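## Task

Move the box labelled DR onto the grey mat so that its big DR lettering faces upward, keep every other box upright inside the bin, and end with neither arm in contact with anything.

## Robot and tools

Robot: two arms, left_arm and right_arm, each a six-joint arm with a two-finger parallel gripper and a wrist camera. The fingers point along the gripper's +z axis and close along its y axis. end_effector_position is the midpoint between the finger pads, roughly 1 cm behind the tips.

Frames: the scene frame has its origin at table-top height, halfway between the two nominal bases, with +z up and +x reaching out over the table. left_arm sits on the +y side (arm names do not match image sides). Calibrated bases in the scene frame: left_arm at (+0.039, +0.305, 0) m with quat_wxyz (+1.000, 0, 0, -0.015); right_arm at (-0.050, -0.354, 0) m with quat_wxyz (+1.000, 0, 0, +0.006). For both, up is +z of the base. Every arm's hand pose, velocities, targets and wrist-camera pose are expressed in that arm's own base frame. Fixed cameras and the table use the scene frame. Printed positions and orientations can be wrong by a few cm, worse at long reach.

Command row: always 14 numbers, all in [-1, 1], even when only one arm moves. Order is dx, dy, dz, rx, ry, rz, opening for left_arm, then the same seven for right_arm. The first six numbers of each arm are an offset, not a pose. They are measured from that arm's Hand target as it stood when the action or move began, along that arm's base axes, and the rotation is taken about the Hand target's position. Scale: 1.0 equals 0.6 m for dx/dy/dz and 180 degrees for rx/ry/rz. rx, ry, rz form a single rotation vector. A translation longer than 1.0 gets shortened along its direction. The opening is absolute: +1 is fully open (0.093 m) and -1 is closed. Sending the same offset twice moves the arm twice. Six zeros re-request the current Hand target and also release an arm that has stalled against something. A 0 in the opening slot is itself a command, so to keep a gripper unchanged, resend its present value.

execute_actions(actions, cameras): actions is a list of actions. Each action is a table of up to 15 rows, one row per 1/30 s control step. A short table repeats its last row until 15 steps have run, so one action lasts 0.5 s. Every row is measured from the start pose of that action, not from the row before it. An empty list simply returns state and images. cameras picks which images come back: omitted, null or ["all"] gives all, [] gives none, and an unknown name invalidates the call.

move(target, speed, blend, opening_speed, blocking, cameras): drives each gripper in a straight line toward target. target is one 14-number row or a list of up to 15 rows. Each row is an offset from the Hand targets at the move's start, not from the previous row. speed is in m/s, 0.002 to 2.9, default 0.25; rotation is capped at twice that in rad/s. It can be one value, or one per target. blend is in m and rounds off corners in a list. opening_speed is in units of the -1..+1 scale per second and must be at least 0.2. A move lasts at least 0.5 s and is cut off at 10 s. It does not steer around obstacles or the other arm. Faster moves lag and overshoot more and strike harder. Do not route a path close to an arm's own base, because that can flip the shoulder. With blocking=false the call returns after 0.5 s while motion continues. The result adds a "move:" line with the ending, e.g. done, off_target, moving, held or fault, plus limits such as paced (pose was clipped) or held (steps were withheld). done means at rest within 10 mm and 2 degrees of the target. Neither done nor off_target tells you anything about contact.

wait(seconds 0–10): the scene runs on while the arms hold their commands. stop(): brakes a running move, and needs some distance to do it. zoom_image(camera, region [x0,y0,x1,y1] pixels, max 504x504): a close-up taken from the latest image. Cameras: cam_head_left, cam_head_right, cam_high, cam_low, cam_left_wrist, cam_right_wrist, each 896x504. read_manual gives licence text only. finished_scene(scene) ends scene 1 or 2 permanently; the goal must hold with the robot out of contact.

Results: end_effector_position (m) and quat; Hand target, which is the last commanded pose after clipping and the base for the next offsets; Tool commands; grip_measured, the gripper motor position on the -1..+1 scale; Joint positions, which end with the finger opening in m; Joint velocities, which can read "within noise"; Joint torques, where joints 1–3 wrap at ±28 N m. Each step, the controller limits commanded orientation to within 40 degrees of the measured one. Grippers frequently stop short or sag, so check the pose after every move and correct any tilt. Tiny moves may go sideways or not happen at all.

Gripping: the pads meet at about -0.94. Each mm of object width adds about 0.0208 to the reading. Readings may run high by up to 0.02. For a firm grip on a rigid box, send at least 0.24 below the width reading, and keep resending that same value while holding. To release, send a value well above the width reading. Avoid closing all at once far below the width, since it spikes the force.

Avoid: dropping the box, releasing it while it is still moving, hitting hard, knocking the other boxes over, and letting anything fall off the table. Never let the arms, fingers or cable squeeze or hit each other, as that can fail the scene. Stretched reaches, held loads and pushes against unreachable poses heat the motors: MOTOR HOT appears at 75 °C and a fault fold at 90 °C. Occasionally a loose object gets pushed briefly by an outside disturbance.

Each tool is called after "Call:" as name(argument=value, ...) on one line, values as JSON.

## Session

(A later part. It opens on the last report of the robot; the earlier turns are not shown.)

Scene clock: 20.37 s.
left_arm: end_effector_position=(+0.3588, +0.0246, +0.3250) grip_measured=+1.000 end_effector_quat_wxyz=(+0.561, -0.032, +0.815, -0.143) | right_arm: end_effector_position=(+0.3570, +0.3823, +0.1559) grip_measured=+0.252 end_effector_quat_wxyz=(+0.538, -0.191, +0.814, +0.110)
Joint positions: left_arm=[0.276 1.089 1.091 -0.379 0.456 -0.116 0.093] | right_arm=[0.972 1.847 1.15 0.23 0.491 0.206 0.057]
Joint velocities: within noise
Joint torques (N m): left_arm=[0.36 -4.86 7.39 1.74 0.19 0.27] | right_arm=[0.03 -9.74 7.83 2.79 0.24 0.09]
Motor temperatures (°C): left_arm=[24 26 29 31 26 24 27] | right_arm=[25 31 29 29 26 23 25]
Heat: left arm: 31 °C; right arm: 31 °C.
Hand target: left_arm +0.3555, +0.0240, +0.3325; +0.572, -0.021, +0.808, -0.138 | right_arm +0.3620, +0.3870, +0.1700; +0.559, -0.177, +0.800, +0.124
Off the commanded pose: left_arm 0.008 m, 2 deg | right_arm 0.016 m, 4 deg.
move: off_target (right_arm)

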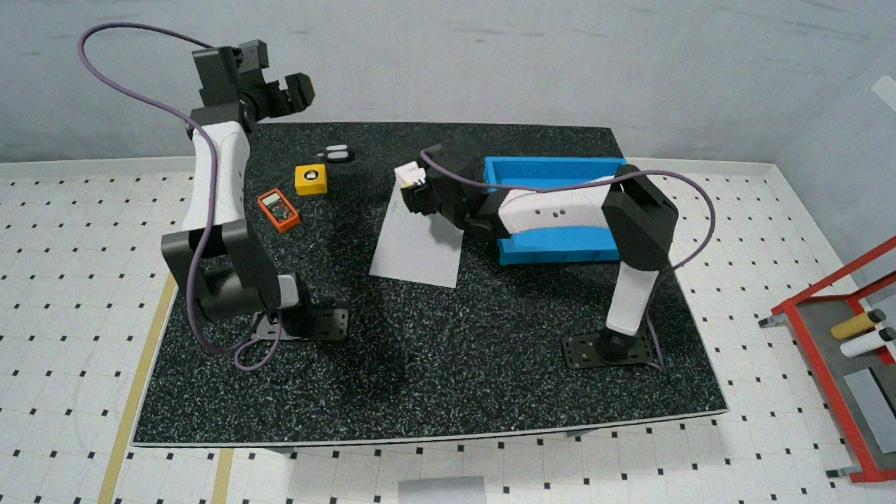

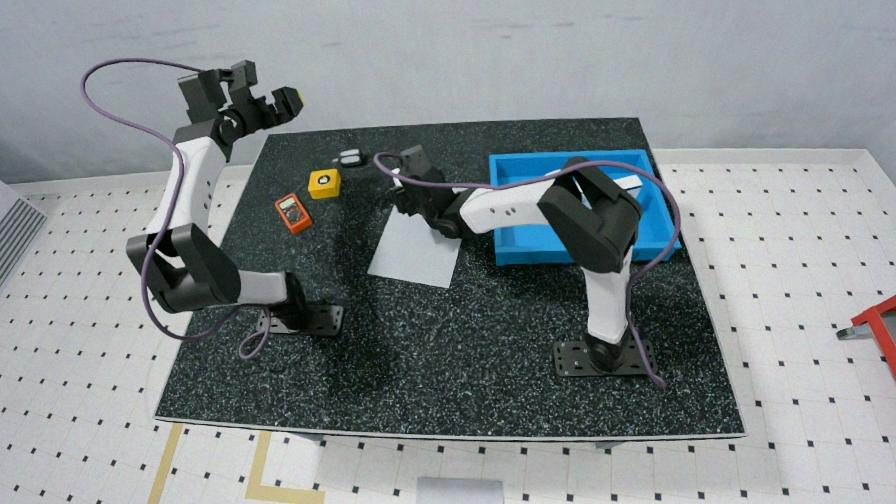

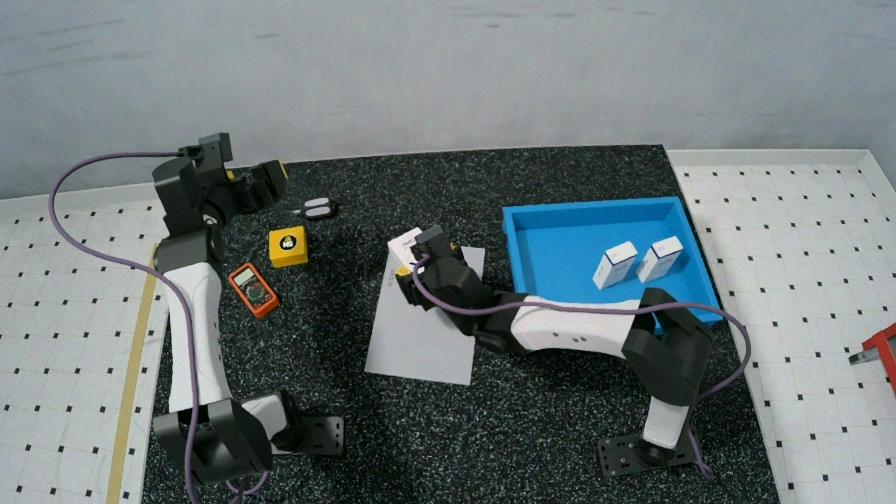

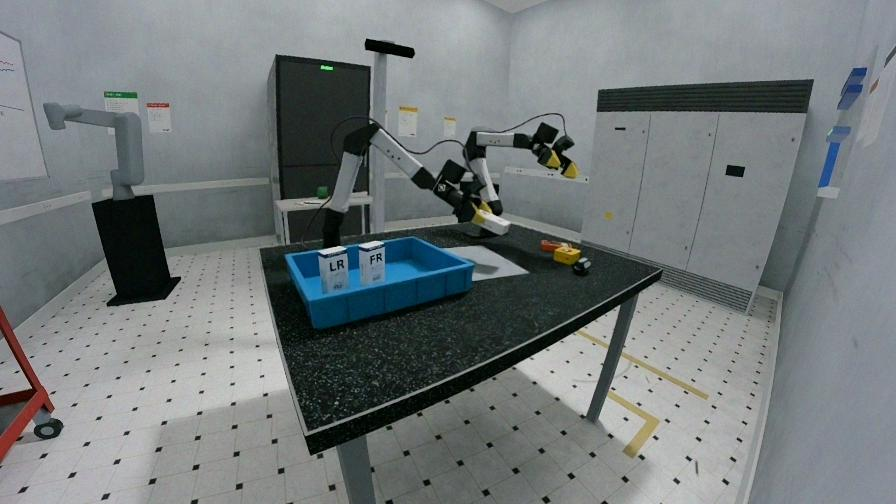

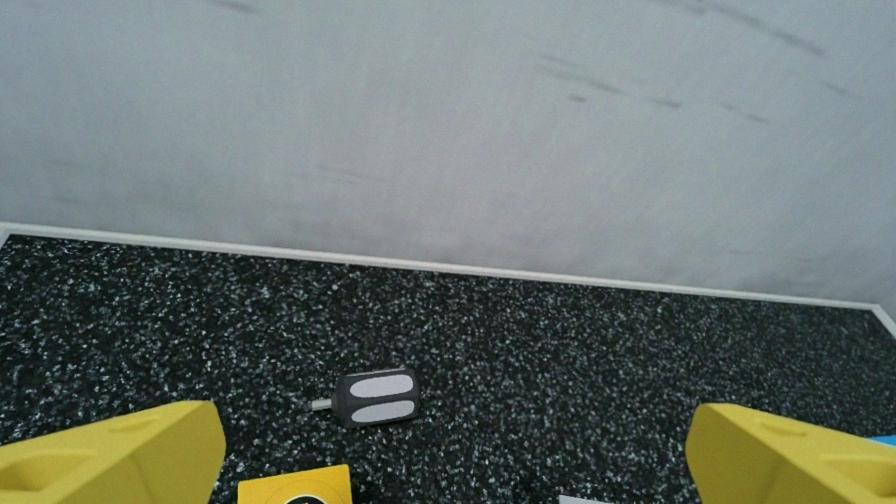

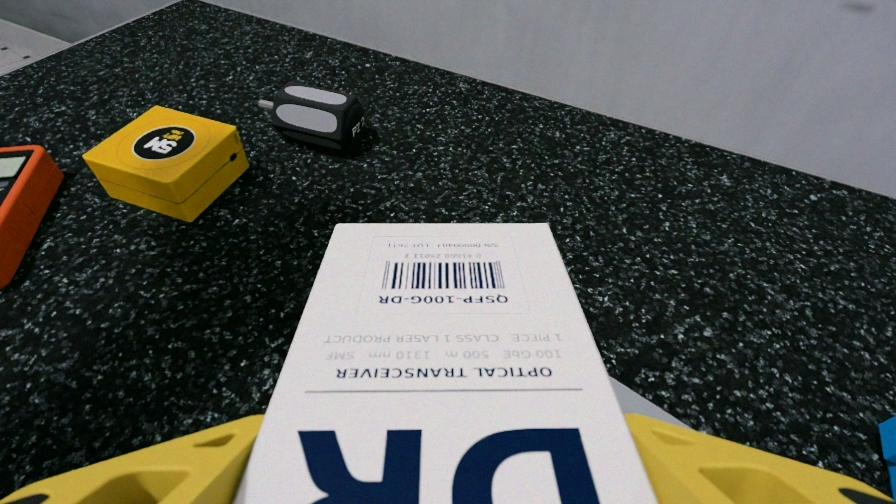

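Call:
move(target=[0, 0, 0, 0, 0, 0, 1, -0.0083, -0.0083, -0.15, 0.033, -0.052, 0, 0.15], speed=0.12)

Scene clock: 22.63 s.
left_arm: end_effector_position=(+0.3588, +0.0246, +0.3250) grip_measured=+1.000 end_effector_quat_wxyz=(+0.561, -0.032, +0.815, -0.143) | right_arm: end_effector_position=(+0.3552, +0.3755, +0.0653) grip_measured=+0.252 end_effector_quat_wxyz=(+0.612, -0.170, +0.761, +0.133)
Joint positions: left_arm=[0.276 1.089 1.091 -0.379 0.456 -0.116 0.093] | right_arm=[0.979 2.151 0.894 1.005 0.531 0.123 0.057]
Joint velocities: within noise
Joint torques (N m): left_arm=[0.36 -4.81 7.36 1.75 0.19 0.29] | right_arm=[0.69 -9.96 6.17 2.84 0.1 0.1]
Motor temperatures (°C): left_arm=[24 26 29 31 26 24 27] | right_arm=[25 32 29 30 26 23 25]
Heat: left arm: 31 °C; right arm: 32 °C.
Hand target: left_arm +0.3555, +0.0240, +0.3325; +0.572, -0.021, +0.808, -0.138 | right_arm +0.3570, +0.3820, +0.0801; +0.631, -0.157, +0.744, +0.151
Off the commanded pose: left_arm 0.008 m, 2 deg | right_arm 0.016 m, 4 deg.
move: off_target (right_arm)

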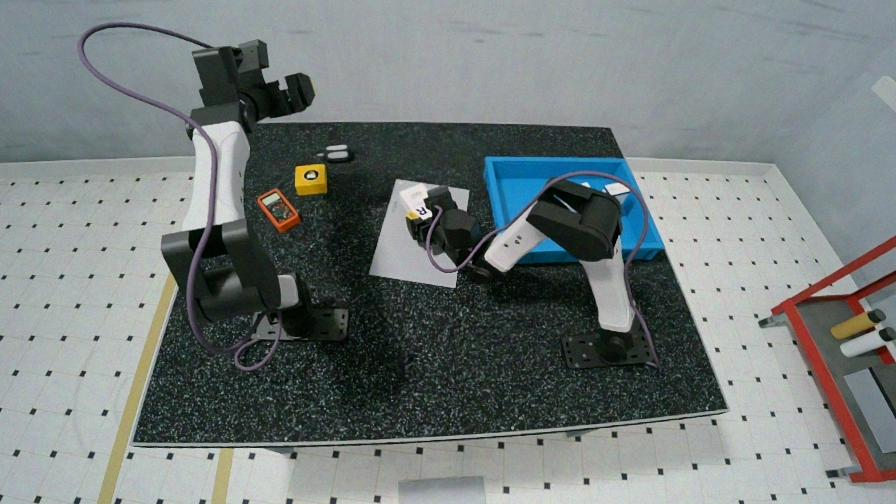

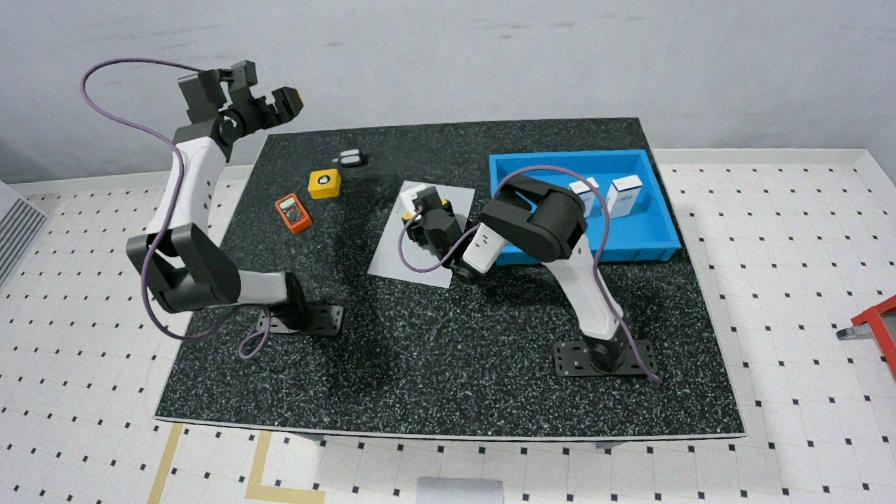

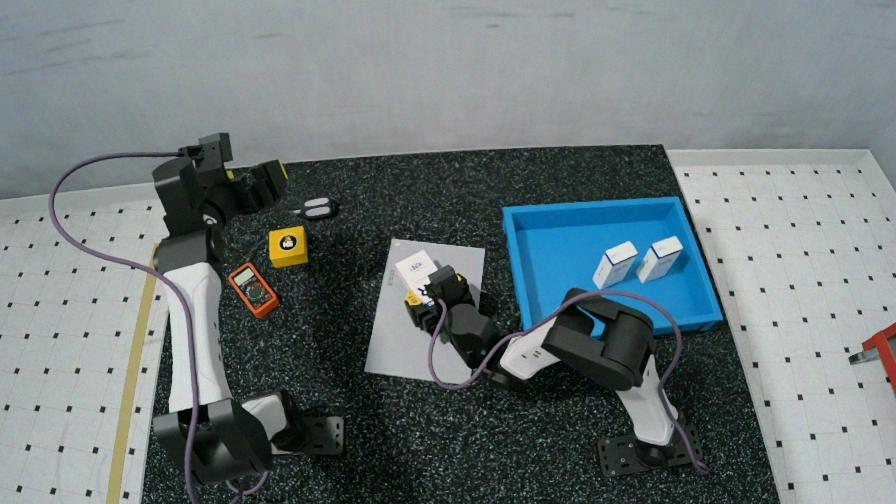

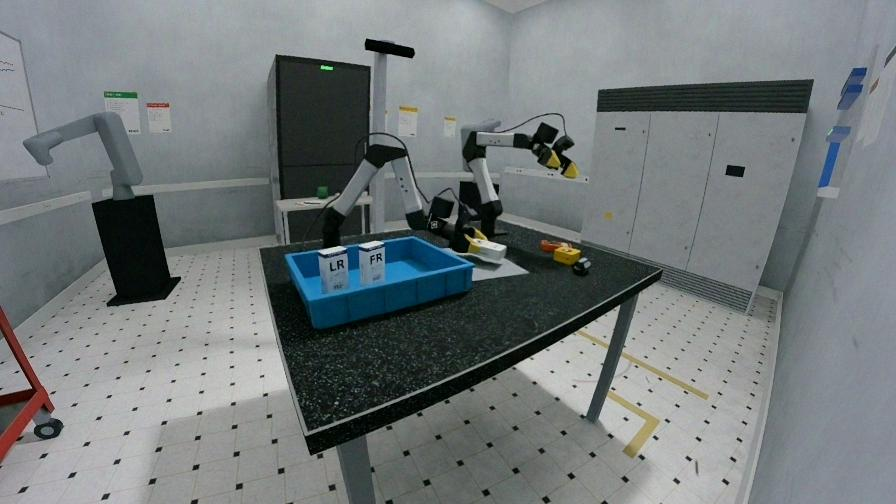

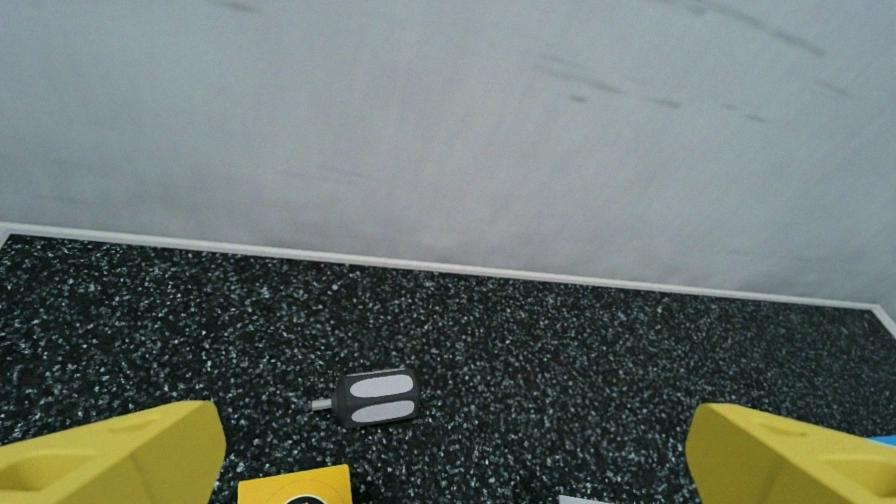

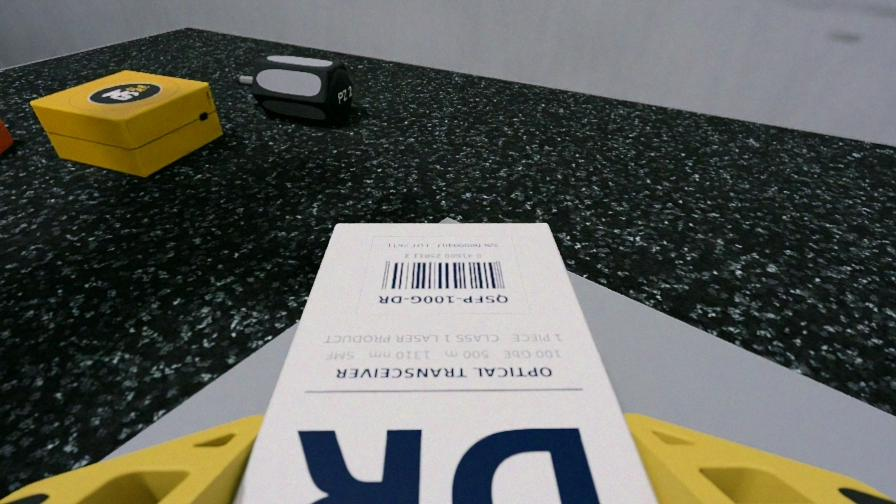

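Call:
move(target=[0, 0, 0, 0, 0, 0, 1, -0.025, -0.033, -0.0433, 0, 0, 0, 0.15], speed=0.08)

Call:
zoom_image(camera="cam_low", region=[420, 190, 570, 300])

Call:
zoom_image(camera="cam_high", region=[340, 210, 560, 400])

Scene clock: 24.07 s.
left_arm: end_effector_position=(+0.3588, +0.0246, +0.3250) grip_measured=+1.000 end_effector_quat_wxyz=(+0.561, -0.032, +0.815, -0.143) | right_arm: end_effector_position=(+0.3424, +0.3582, +0.0425) grip_measured=+0.252 end_effector_quat_wxyz=(+0.616, -0.168, +0.758, +0.135)
Joint positions: left_arm=[0.276 1.089 1.091 -0.379 0.456 -0.116 0.093] | right_arm=[0.982 2.202 0.797 1.164 0.535 0.123 0.057]
Joint velocities: within noise
Joint torques (N m): left_arm=[0.38 -4.86 7.38 1.75 0.2 0.26] | right_arm=[0.57 -9.74 4.45 2.83 0.09 0.11]
Motor temperatures (°C): left_arm=[24 26 29 31 26 24 27] | right_arm=[25 32 29 31 26 23 25]
Heat: left arm: 31 °C; right arm: 32 °C.
Hand target: left_arm +0.3555, +0.0240, +0.3325; +0.572, -0.021, +0.808, -0.138 | right_arm +0.3421, +0.3622, +0.0542; +0.631, -0.157, +0.744, +0.150
Off the commanded pose: left_arm 0.008 m, 2 deg | right_arm 0.012 m, 3 deg.
move: off_target (right_arm)

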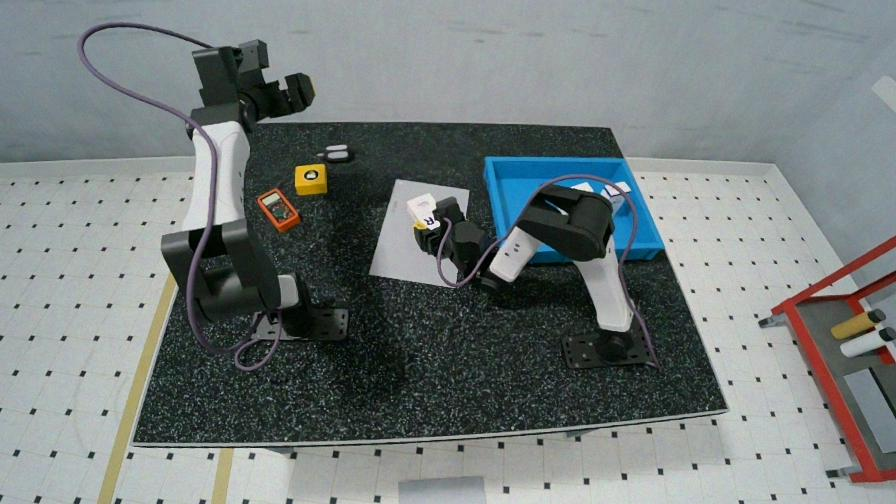

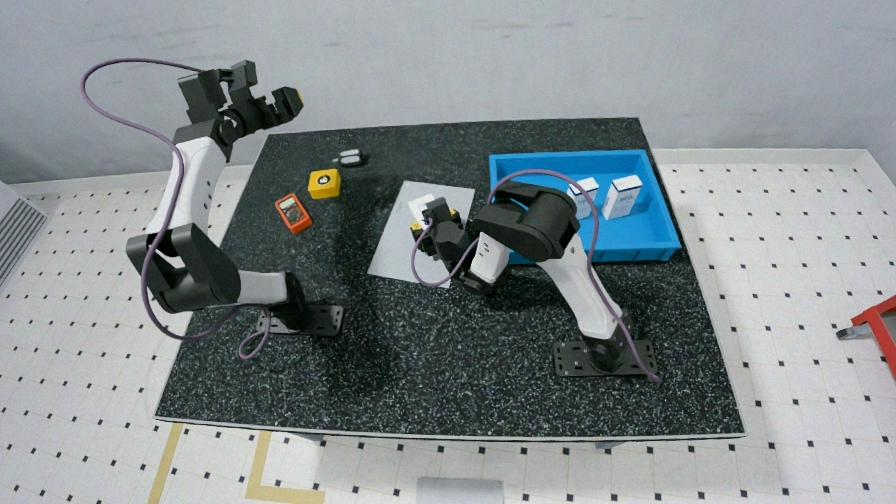

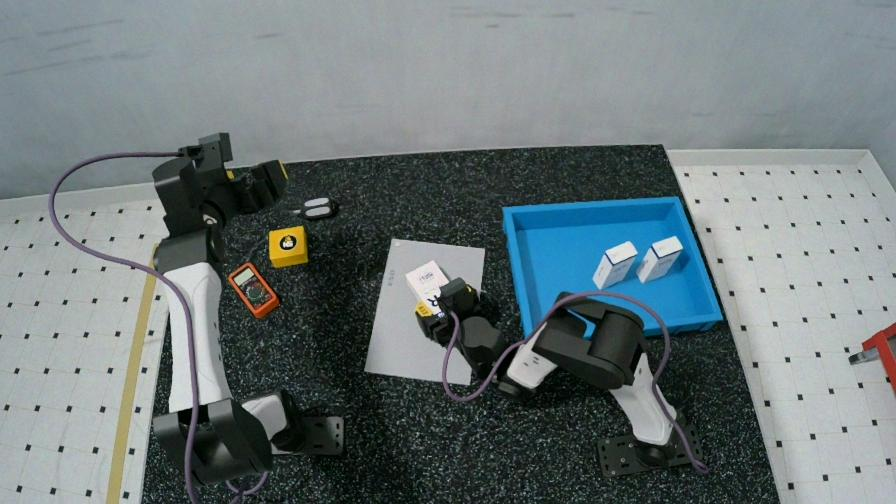

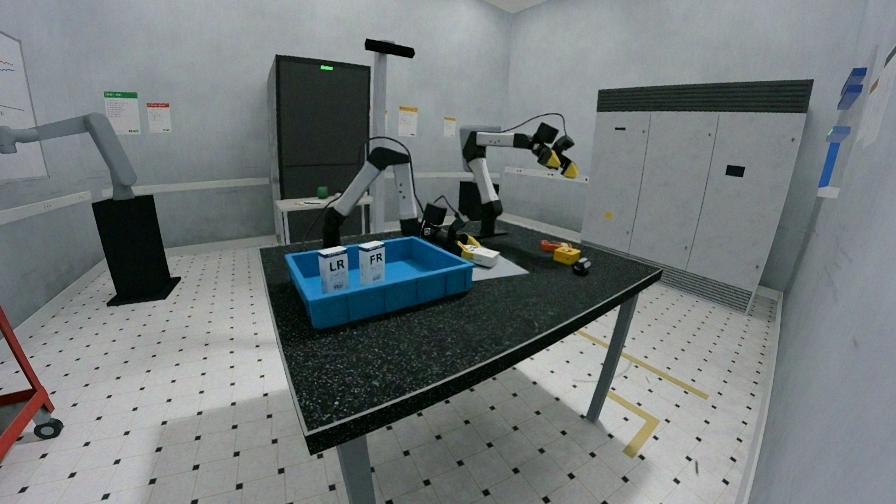

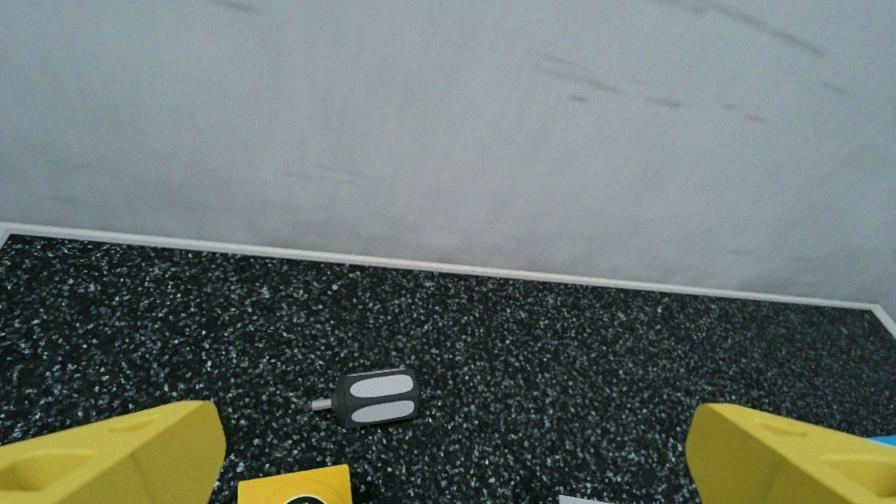

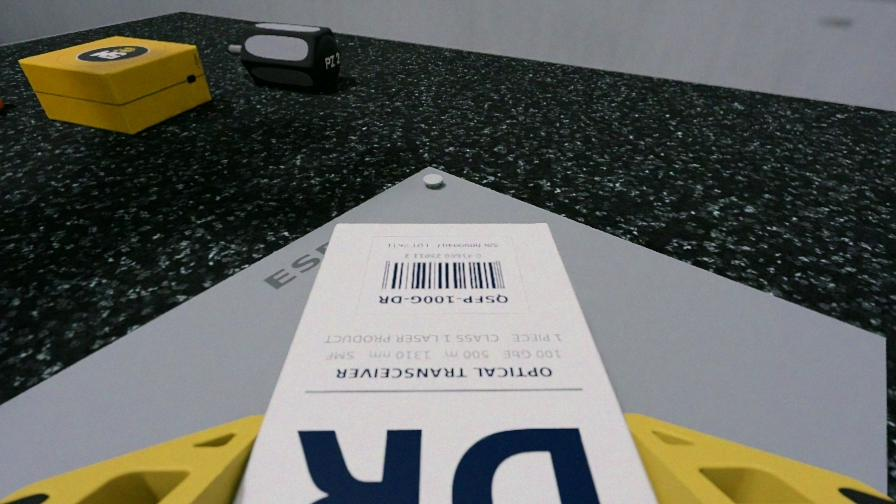

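Scaled by 3.360 from the camera's 896x504 image, which has a finer 1280x720 frame.

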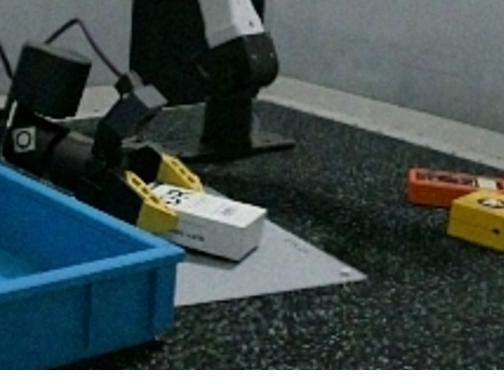

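Scaled by 2.291 from the camera's 896x504 image, which has a finer 1280x720 frame.

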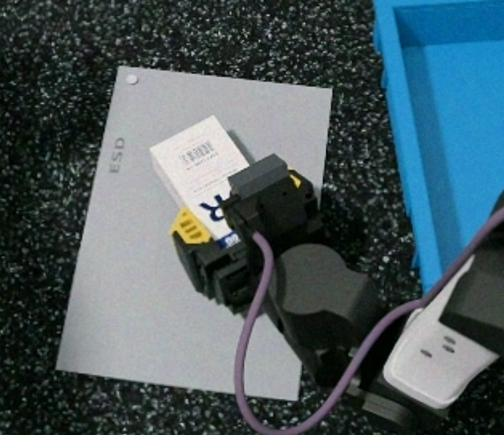

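Call:
move(target=[0, 0, 0, 0, 0, 0, 1, 0, 0, -0.0117, 0, 0, 0, 0.15], speed=0.03, cameras=["cam_right_wrist", "cam_low"])

Call:
zoom_image(camera="cam_low", region=[440, 220, 540, 290])

Scene clock: 25.03 s.
left_arm: end_effector_position=(+0.3588, +0.0246, +0.3250) grip_measured=+1.000 end_effector_quat_wxyz=(+0.561, -0.032, +0.815, -0.143) | right_arm: end_effector_position=(+0.3424, +0.3579, +0.0376) grip_measured=+0.252 end_effector_quat_wxyz=(+0.618, -0.166, +0.756, +0.137)
Joint positions: left_arm=[0.276 1.089 1.091 -0.379 0.456 -0.116 0.093] | right_arm=[0.982 2.229 0.797 1.2 0.536 0.123 0.057]
Joint velocities: within noise
Joint torques (N m): left_arm=[0.38 -4.79 7.38 1.74 0.18 0.26] | right_arm=[0.8 -9.74 4.6 2.74 0.11 0.06]
Motor temperatures (°C): left_arm=[24 26 29 31 26 24 27] | right_arm=[25 32 29 32 26 23 25]
Heat: left arm: 31 °C; right arm: 32 °C.
Hand target: left_arm +0.3555, +0.0240, +0.3325; +0.572, -0.021, +0.808, -0.138 | right_arm +0.3421, +0.3621, +0.0471; +0.631, -0.157, +0.744, +0.150
Off the commanded pose: left_arm 0.008 m, 2 deg | right_arm 0.010 m, 3 deg.
move: off_target (right_arm)
Images, in order (width x height): cam_low 896x504, cam_right_wrist 896x504.

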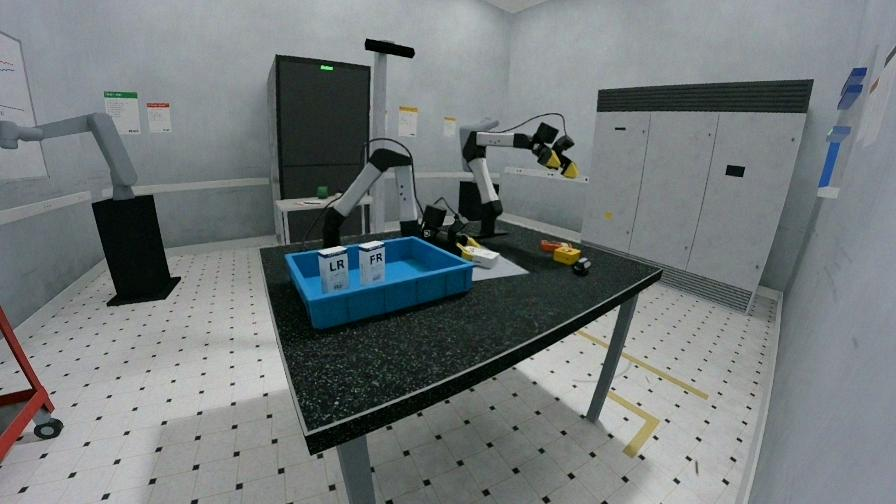

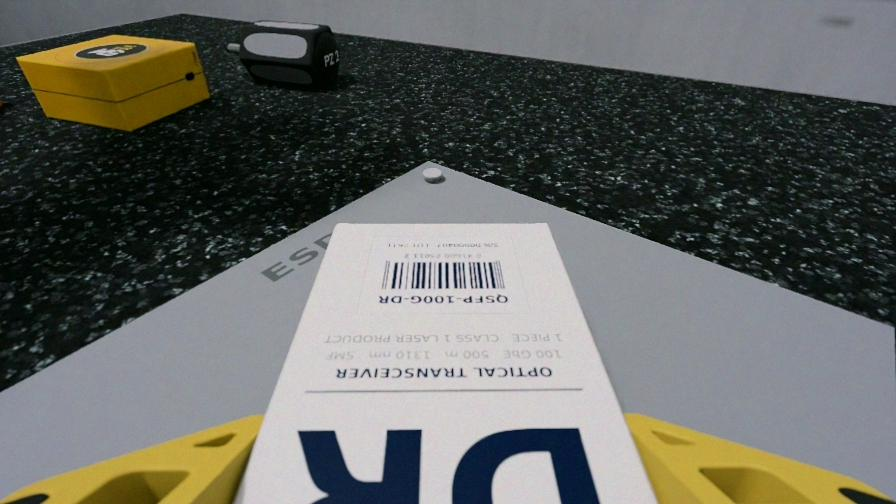

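Scaled by 5.040 from the camera's 896x504 image, which has a finer 1280x720 frame.

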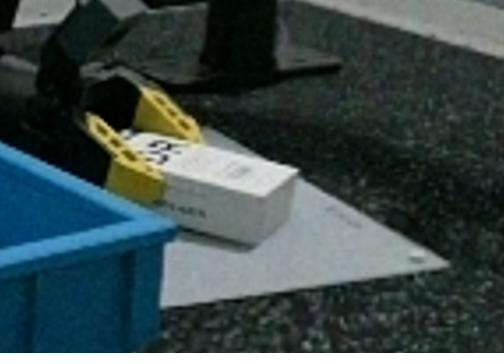

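Call:
move(target=[0, 0, 0, 0, 0, 0, 1, 0, 0, -0.01, 0, 0, 0, 0.15], speed=0.03, cameras=["cam_right_wrist", "cam_low"])

Call:
zoom_image(camera="cam_low", region=[440, 220, 540, 290])

Scene clock: 25.97 s.
left_arm: end_effector_position=(+0.3588, +0.0246, +0.3250) grip_measured=+1.000 end_effector_quat_wxyz=(+0.561, -0.032, +0.815, -0.143) | right_arm: end_effector_position=(+0.3424, +0.3580, +0.0360) grip_measured=+0.252 end_effector_quat_wxyz=(+0.624, -0.162, +0.752, +0.141)
Joint positions: left_arm=[0.276 1.089 1.091 -0.379 0.456 -0.116 0.093] | right_arm=[0.983 2.251 0.797 1.239 0.539 0.121 0.057]
Joint velocities: within noise
Joint torques (N m): left_arm=[0.39 -4.81 7.3 1.75 0.19 0.27] | right_arm=[0.47 -9.2 4.78 2.51 0.07 0.05]
Motor temperatures (°C): left_arm=[24 27 29 31 26 24 27] | right_arm=[25 32 29 32 26 23 25]
Heat: left arm: 31 °C; right arm: 32 °C.
Hand target: left_arm +0.3555, +0.0240, +0.3325; +0.572, -0.021, +0.808, -0.138 | right_arm +0.3420, +0.3622, +0.0411; +0.631, -0.157, +0.745, +0.151
Off the commanded pose: left_arm 0.008 m, 2 deg | right_arm 0.007 m, 2 deg.
move: done
Images, in order (width x height): cam_low 896x504, cam_right_wrist 896x504.

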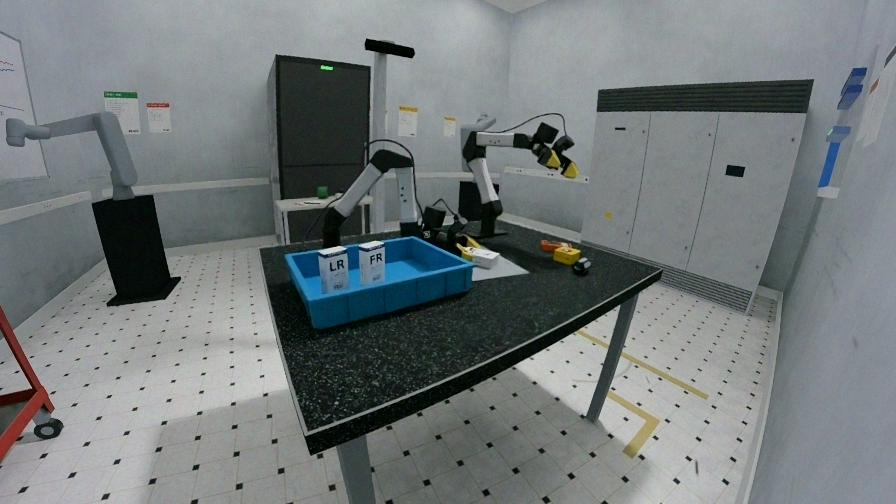

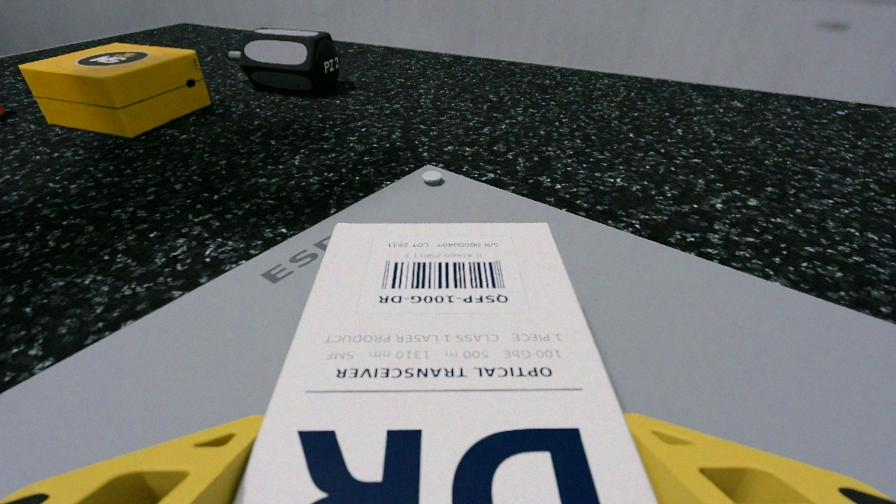

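Scaled by 5.040 from the camera's 896x504 image, which has a finer 1280x720 frame.

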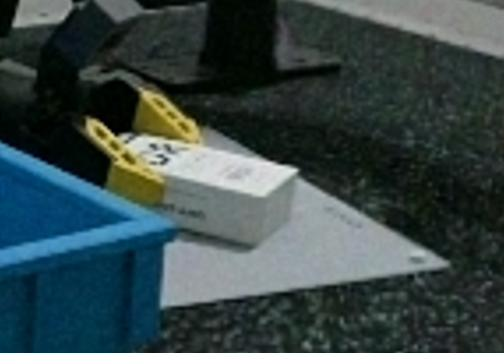

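Call:
move(target=[0, 0, 0, 0, 0, 0, 1, 0, 0, -0.006, 0.006, -0.013, 0, 0.15], speed=0.03, cameras=["cam_right_wrist", "cam_low"])

Call:
zoom_image(camera="cam_low", region=[440, 220, 540, 290])

Scene clock: 27.43 s.
left_arm: end_effector_position=(+0.3588, +0.0246, +0.3250) grip_measured=+1.000 end_effector_quat_wxyz=(+0.561, -0.032, +0.815, -0.143) | right_arm: end_effector_position=(+0.3419, +0.3582, +0.0361) grip_measured=+0.252 end_effector_quat_wxyz=(+0.644, -0.160, +0.734, +0.142)
Joint positions: left_arm=[0.276 1.089 1.091 -0.379 0.456 -0.116 0.093] | right_arm=[0.988 2.303 0.797 1.352 0.551 0.083 0.057]
Joint velocities: within noise
Joint torques (N m): left_arm=[0.39 -4.82 7.38 1.75 0.19 0.3] | right_arm=[0.34 -8.62 4.83 2.46 -0.05 0.2]
Motor temperatures (°C): left_arm=[24 27 30 32 26 24 27] | right_arm=[25 32 29 32 26 23 25]
Heat: left arm: 32 °C; right arm: 32 °C.
Hand target: left_arm +0.3555, +0.0240, +0.3325; +0.572, -0.021, +0.808, -0.138 | right_arm +0.3421, +0.3622, +0.0376; +0.648, -0.154, +0.730, +0.154
Off the commanded pose: left_arm 0.008 m, 2 deg | right_arm 0.004 m, 2 deg.
move: done
Images, in order (width x height): cam_low 896x504, cam_right_wrist 896x504.

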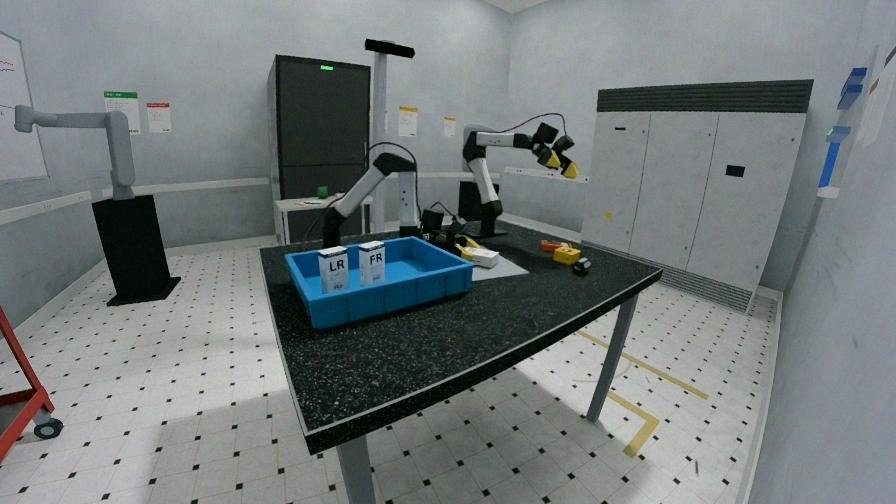

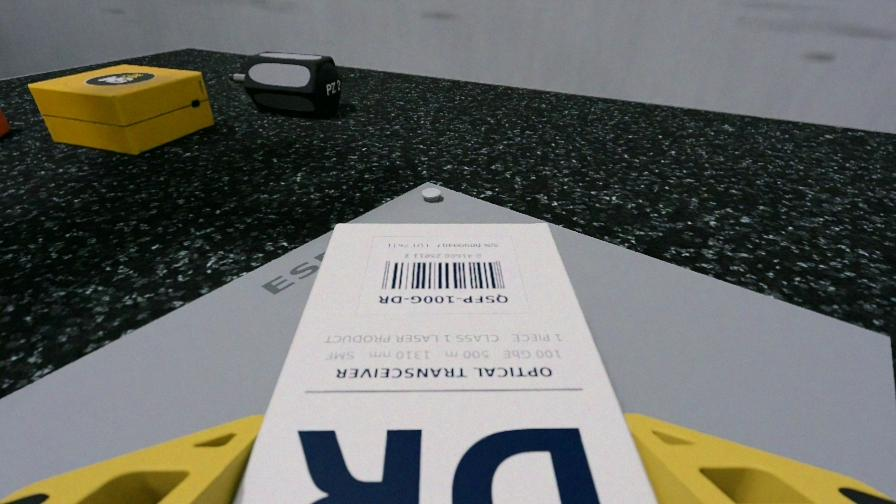

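Scaled by 5.040 from the camera's 896x504 image, which has a finer 1280x720 frame.

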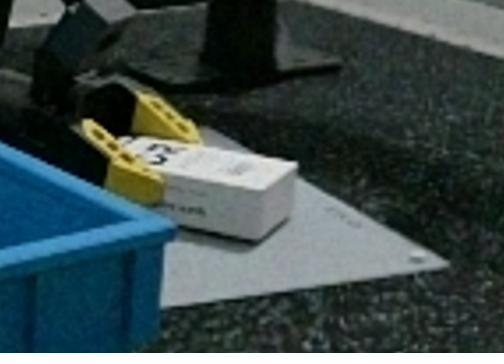

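Call:
move(target=[0, 0, 0, 0, 0, 0, 1, 0, 0, -0.006, 0, 0, 0, 0.15], speed=0.03, cameras=["cam_right_wrist", "cam_low"])

Call:
zoom_image(camera="cam_low", region=[440, 220, 540, 290])

Scene clock: 28.37 s.
left_arm: end_effector_position=(+0.3588, +0.0246, +0.3250) grip_measured=+1.000 end_effector_quat_wxyz=(+0.561, -0.032, +0.815, -0.143) | right_arm: end_effector_position=(+0.3420, +0.3580, +0.0369) grip_measured=+0.252 end_effector_quat_wxyz=(+0.649, -0.158, +0.730, +0.144)
Joint positions: left_arm=[0.276 1.089 1.091 -0.379 0.456 -0.116 0.093] | right_arm=[0.988 2.313 0.797 1.378 0.552 0.078 0.057]
Joint velocities: within noise
Joint torques (N m): left_arm=[0.29 -4.89 7.41 1.75 0.19 0.27] | right_arm=[0.29 -8.24 5.14 2.31 -0.06 0.24]
Motor temperatures (°C): left_arm=[24 27 30 32 26 24 27] | right_arm=[25 32 29 32 26 23 26]
Heat: left arm: 32 °C; right arm: 32 °C.
Hand target: left_arm +0.3555, +0.0240, +0.3325; +0.572, -0.021, +0.808, -0.138 | right_arm +0.3421, +0.3622, +0.0340; +0.648, -0.154, +0.730, +0.154
Off the commanded pose: left_arm 0.008 m, 2 deg | right_arm 0.005 m, 1 deg.
move: done
Images, in order (width x height): cam_low 896x504, cam_right_wrist 896x504.

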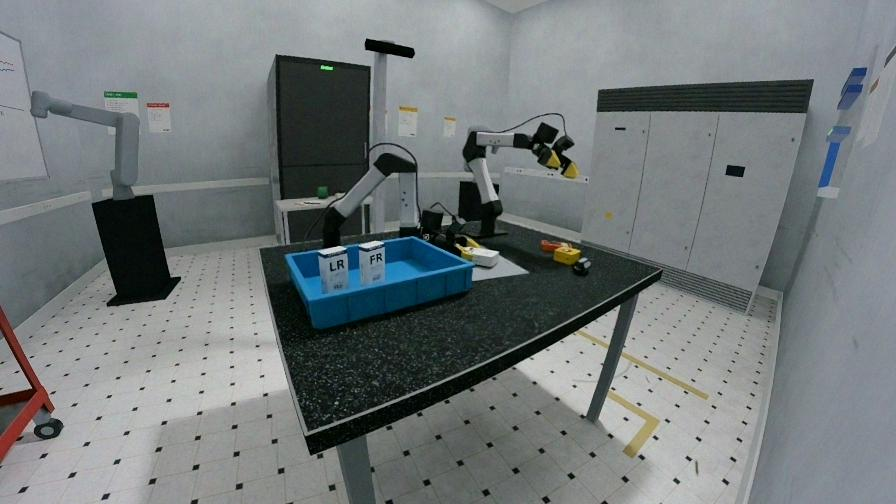

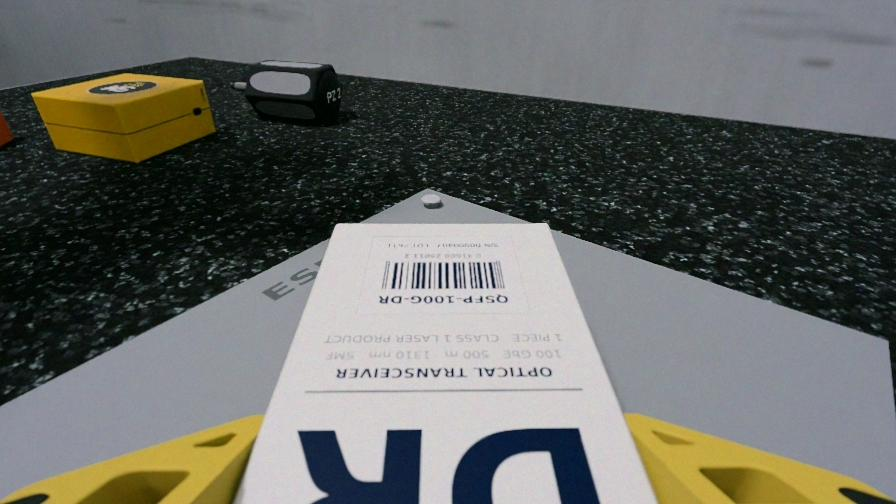

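Scaled by 5.040 from the camera's 896x504 image, which has a finer 1280x720 frame.

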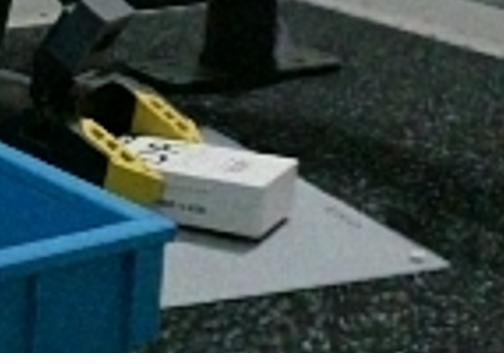

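Call:
move(target=[0, 0, 0, 0, 0, 0, 1, 0, 0, 0.013, -0.0047, 0.0101, 0, 0.15], speed=0.03, cameras=["cam_right_wrist", "cam_low"])

Call:
zoom_image(camera="cam_low", region=[440, 220, 540, 290])

Scene clock: 29.60 s.
left_arm: end_effector_position=(+0.3588, +0.0246, +0.3250) grip_measured=+1.000 end_effector_quat_wxyz=(+0.561, -0.032, +0.815, -0.143) | right_arm: end_effector_position=(+0.3414, +0.3587, +0.0343) grip_measured=+0.252 end_effector_quat_wxyz=(+0.638, -0.166, +0.739, +0.139)
Joint positions: left_arm=[0.276 1.089 1.091 -0.379 0.456 -0.116 0.093] | right_arm=[0.988 2.293 0.797 1.322 0.546 0.084 0.057]
Joint velocities: within noise
Joint torques (N m): left_arm=[0.34 -4.85 7.34 1.74 0.17 0.25] | right_arm=[0.25 -12.45 4.48 1.83 -0.02 0.37]
Motor temperatures (°C): left_arm=[24 27 30 32 26 24 27] | right_arm=[25 32 29 32 26 23 26]
Heat: left arm: 32 °C; right arm: 32 °C.
Hand target: left_arm +0.3555, +0.0240, +0.3325; +0.572, -0.021, +0.808, -0.138 | right_arm +0.3421, +0.3622, +0.0418; +0.635, -0.156, +0.741, +0.151
Off the commanded pose: left_arm 0.008 m, 2 deg | right_arm 0.008 m, 2 deg.
move: done
Images, in order (width x height): cam_low 896x504, cam_right_wrist 896x504.

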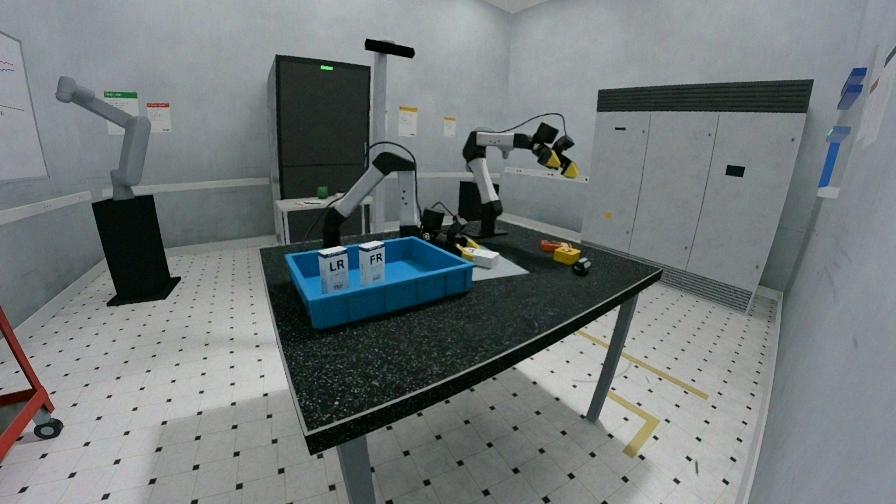

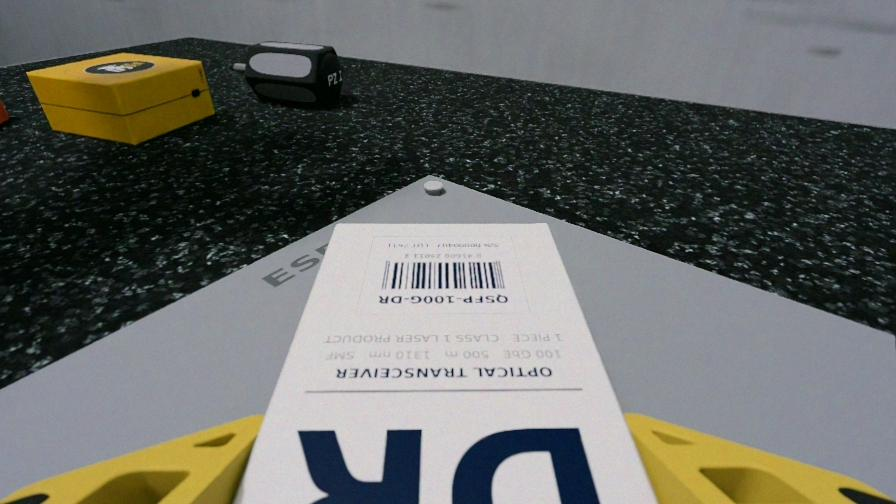

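Scaled by 5.040 from the camera's 896x504 image, which has a finer 1280x720 frame.

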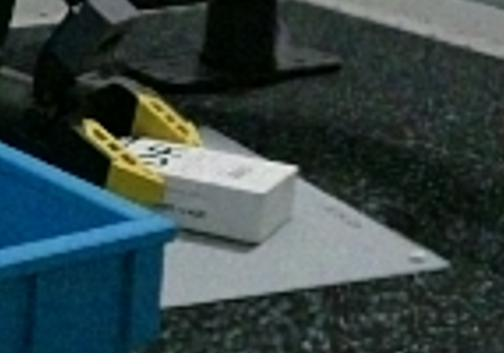

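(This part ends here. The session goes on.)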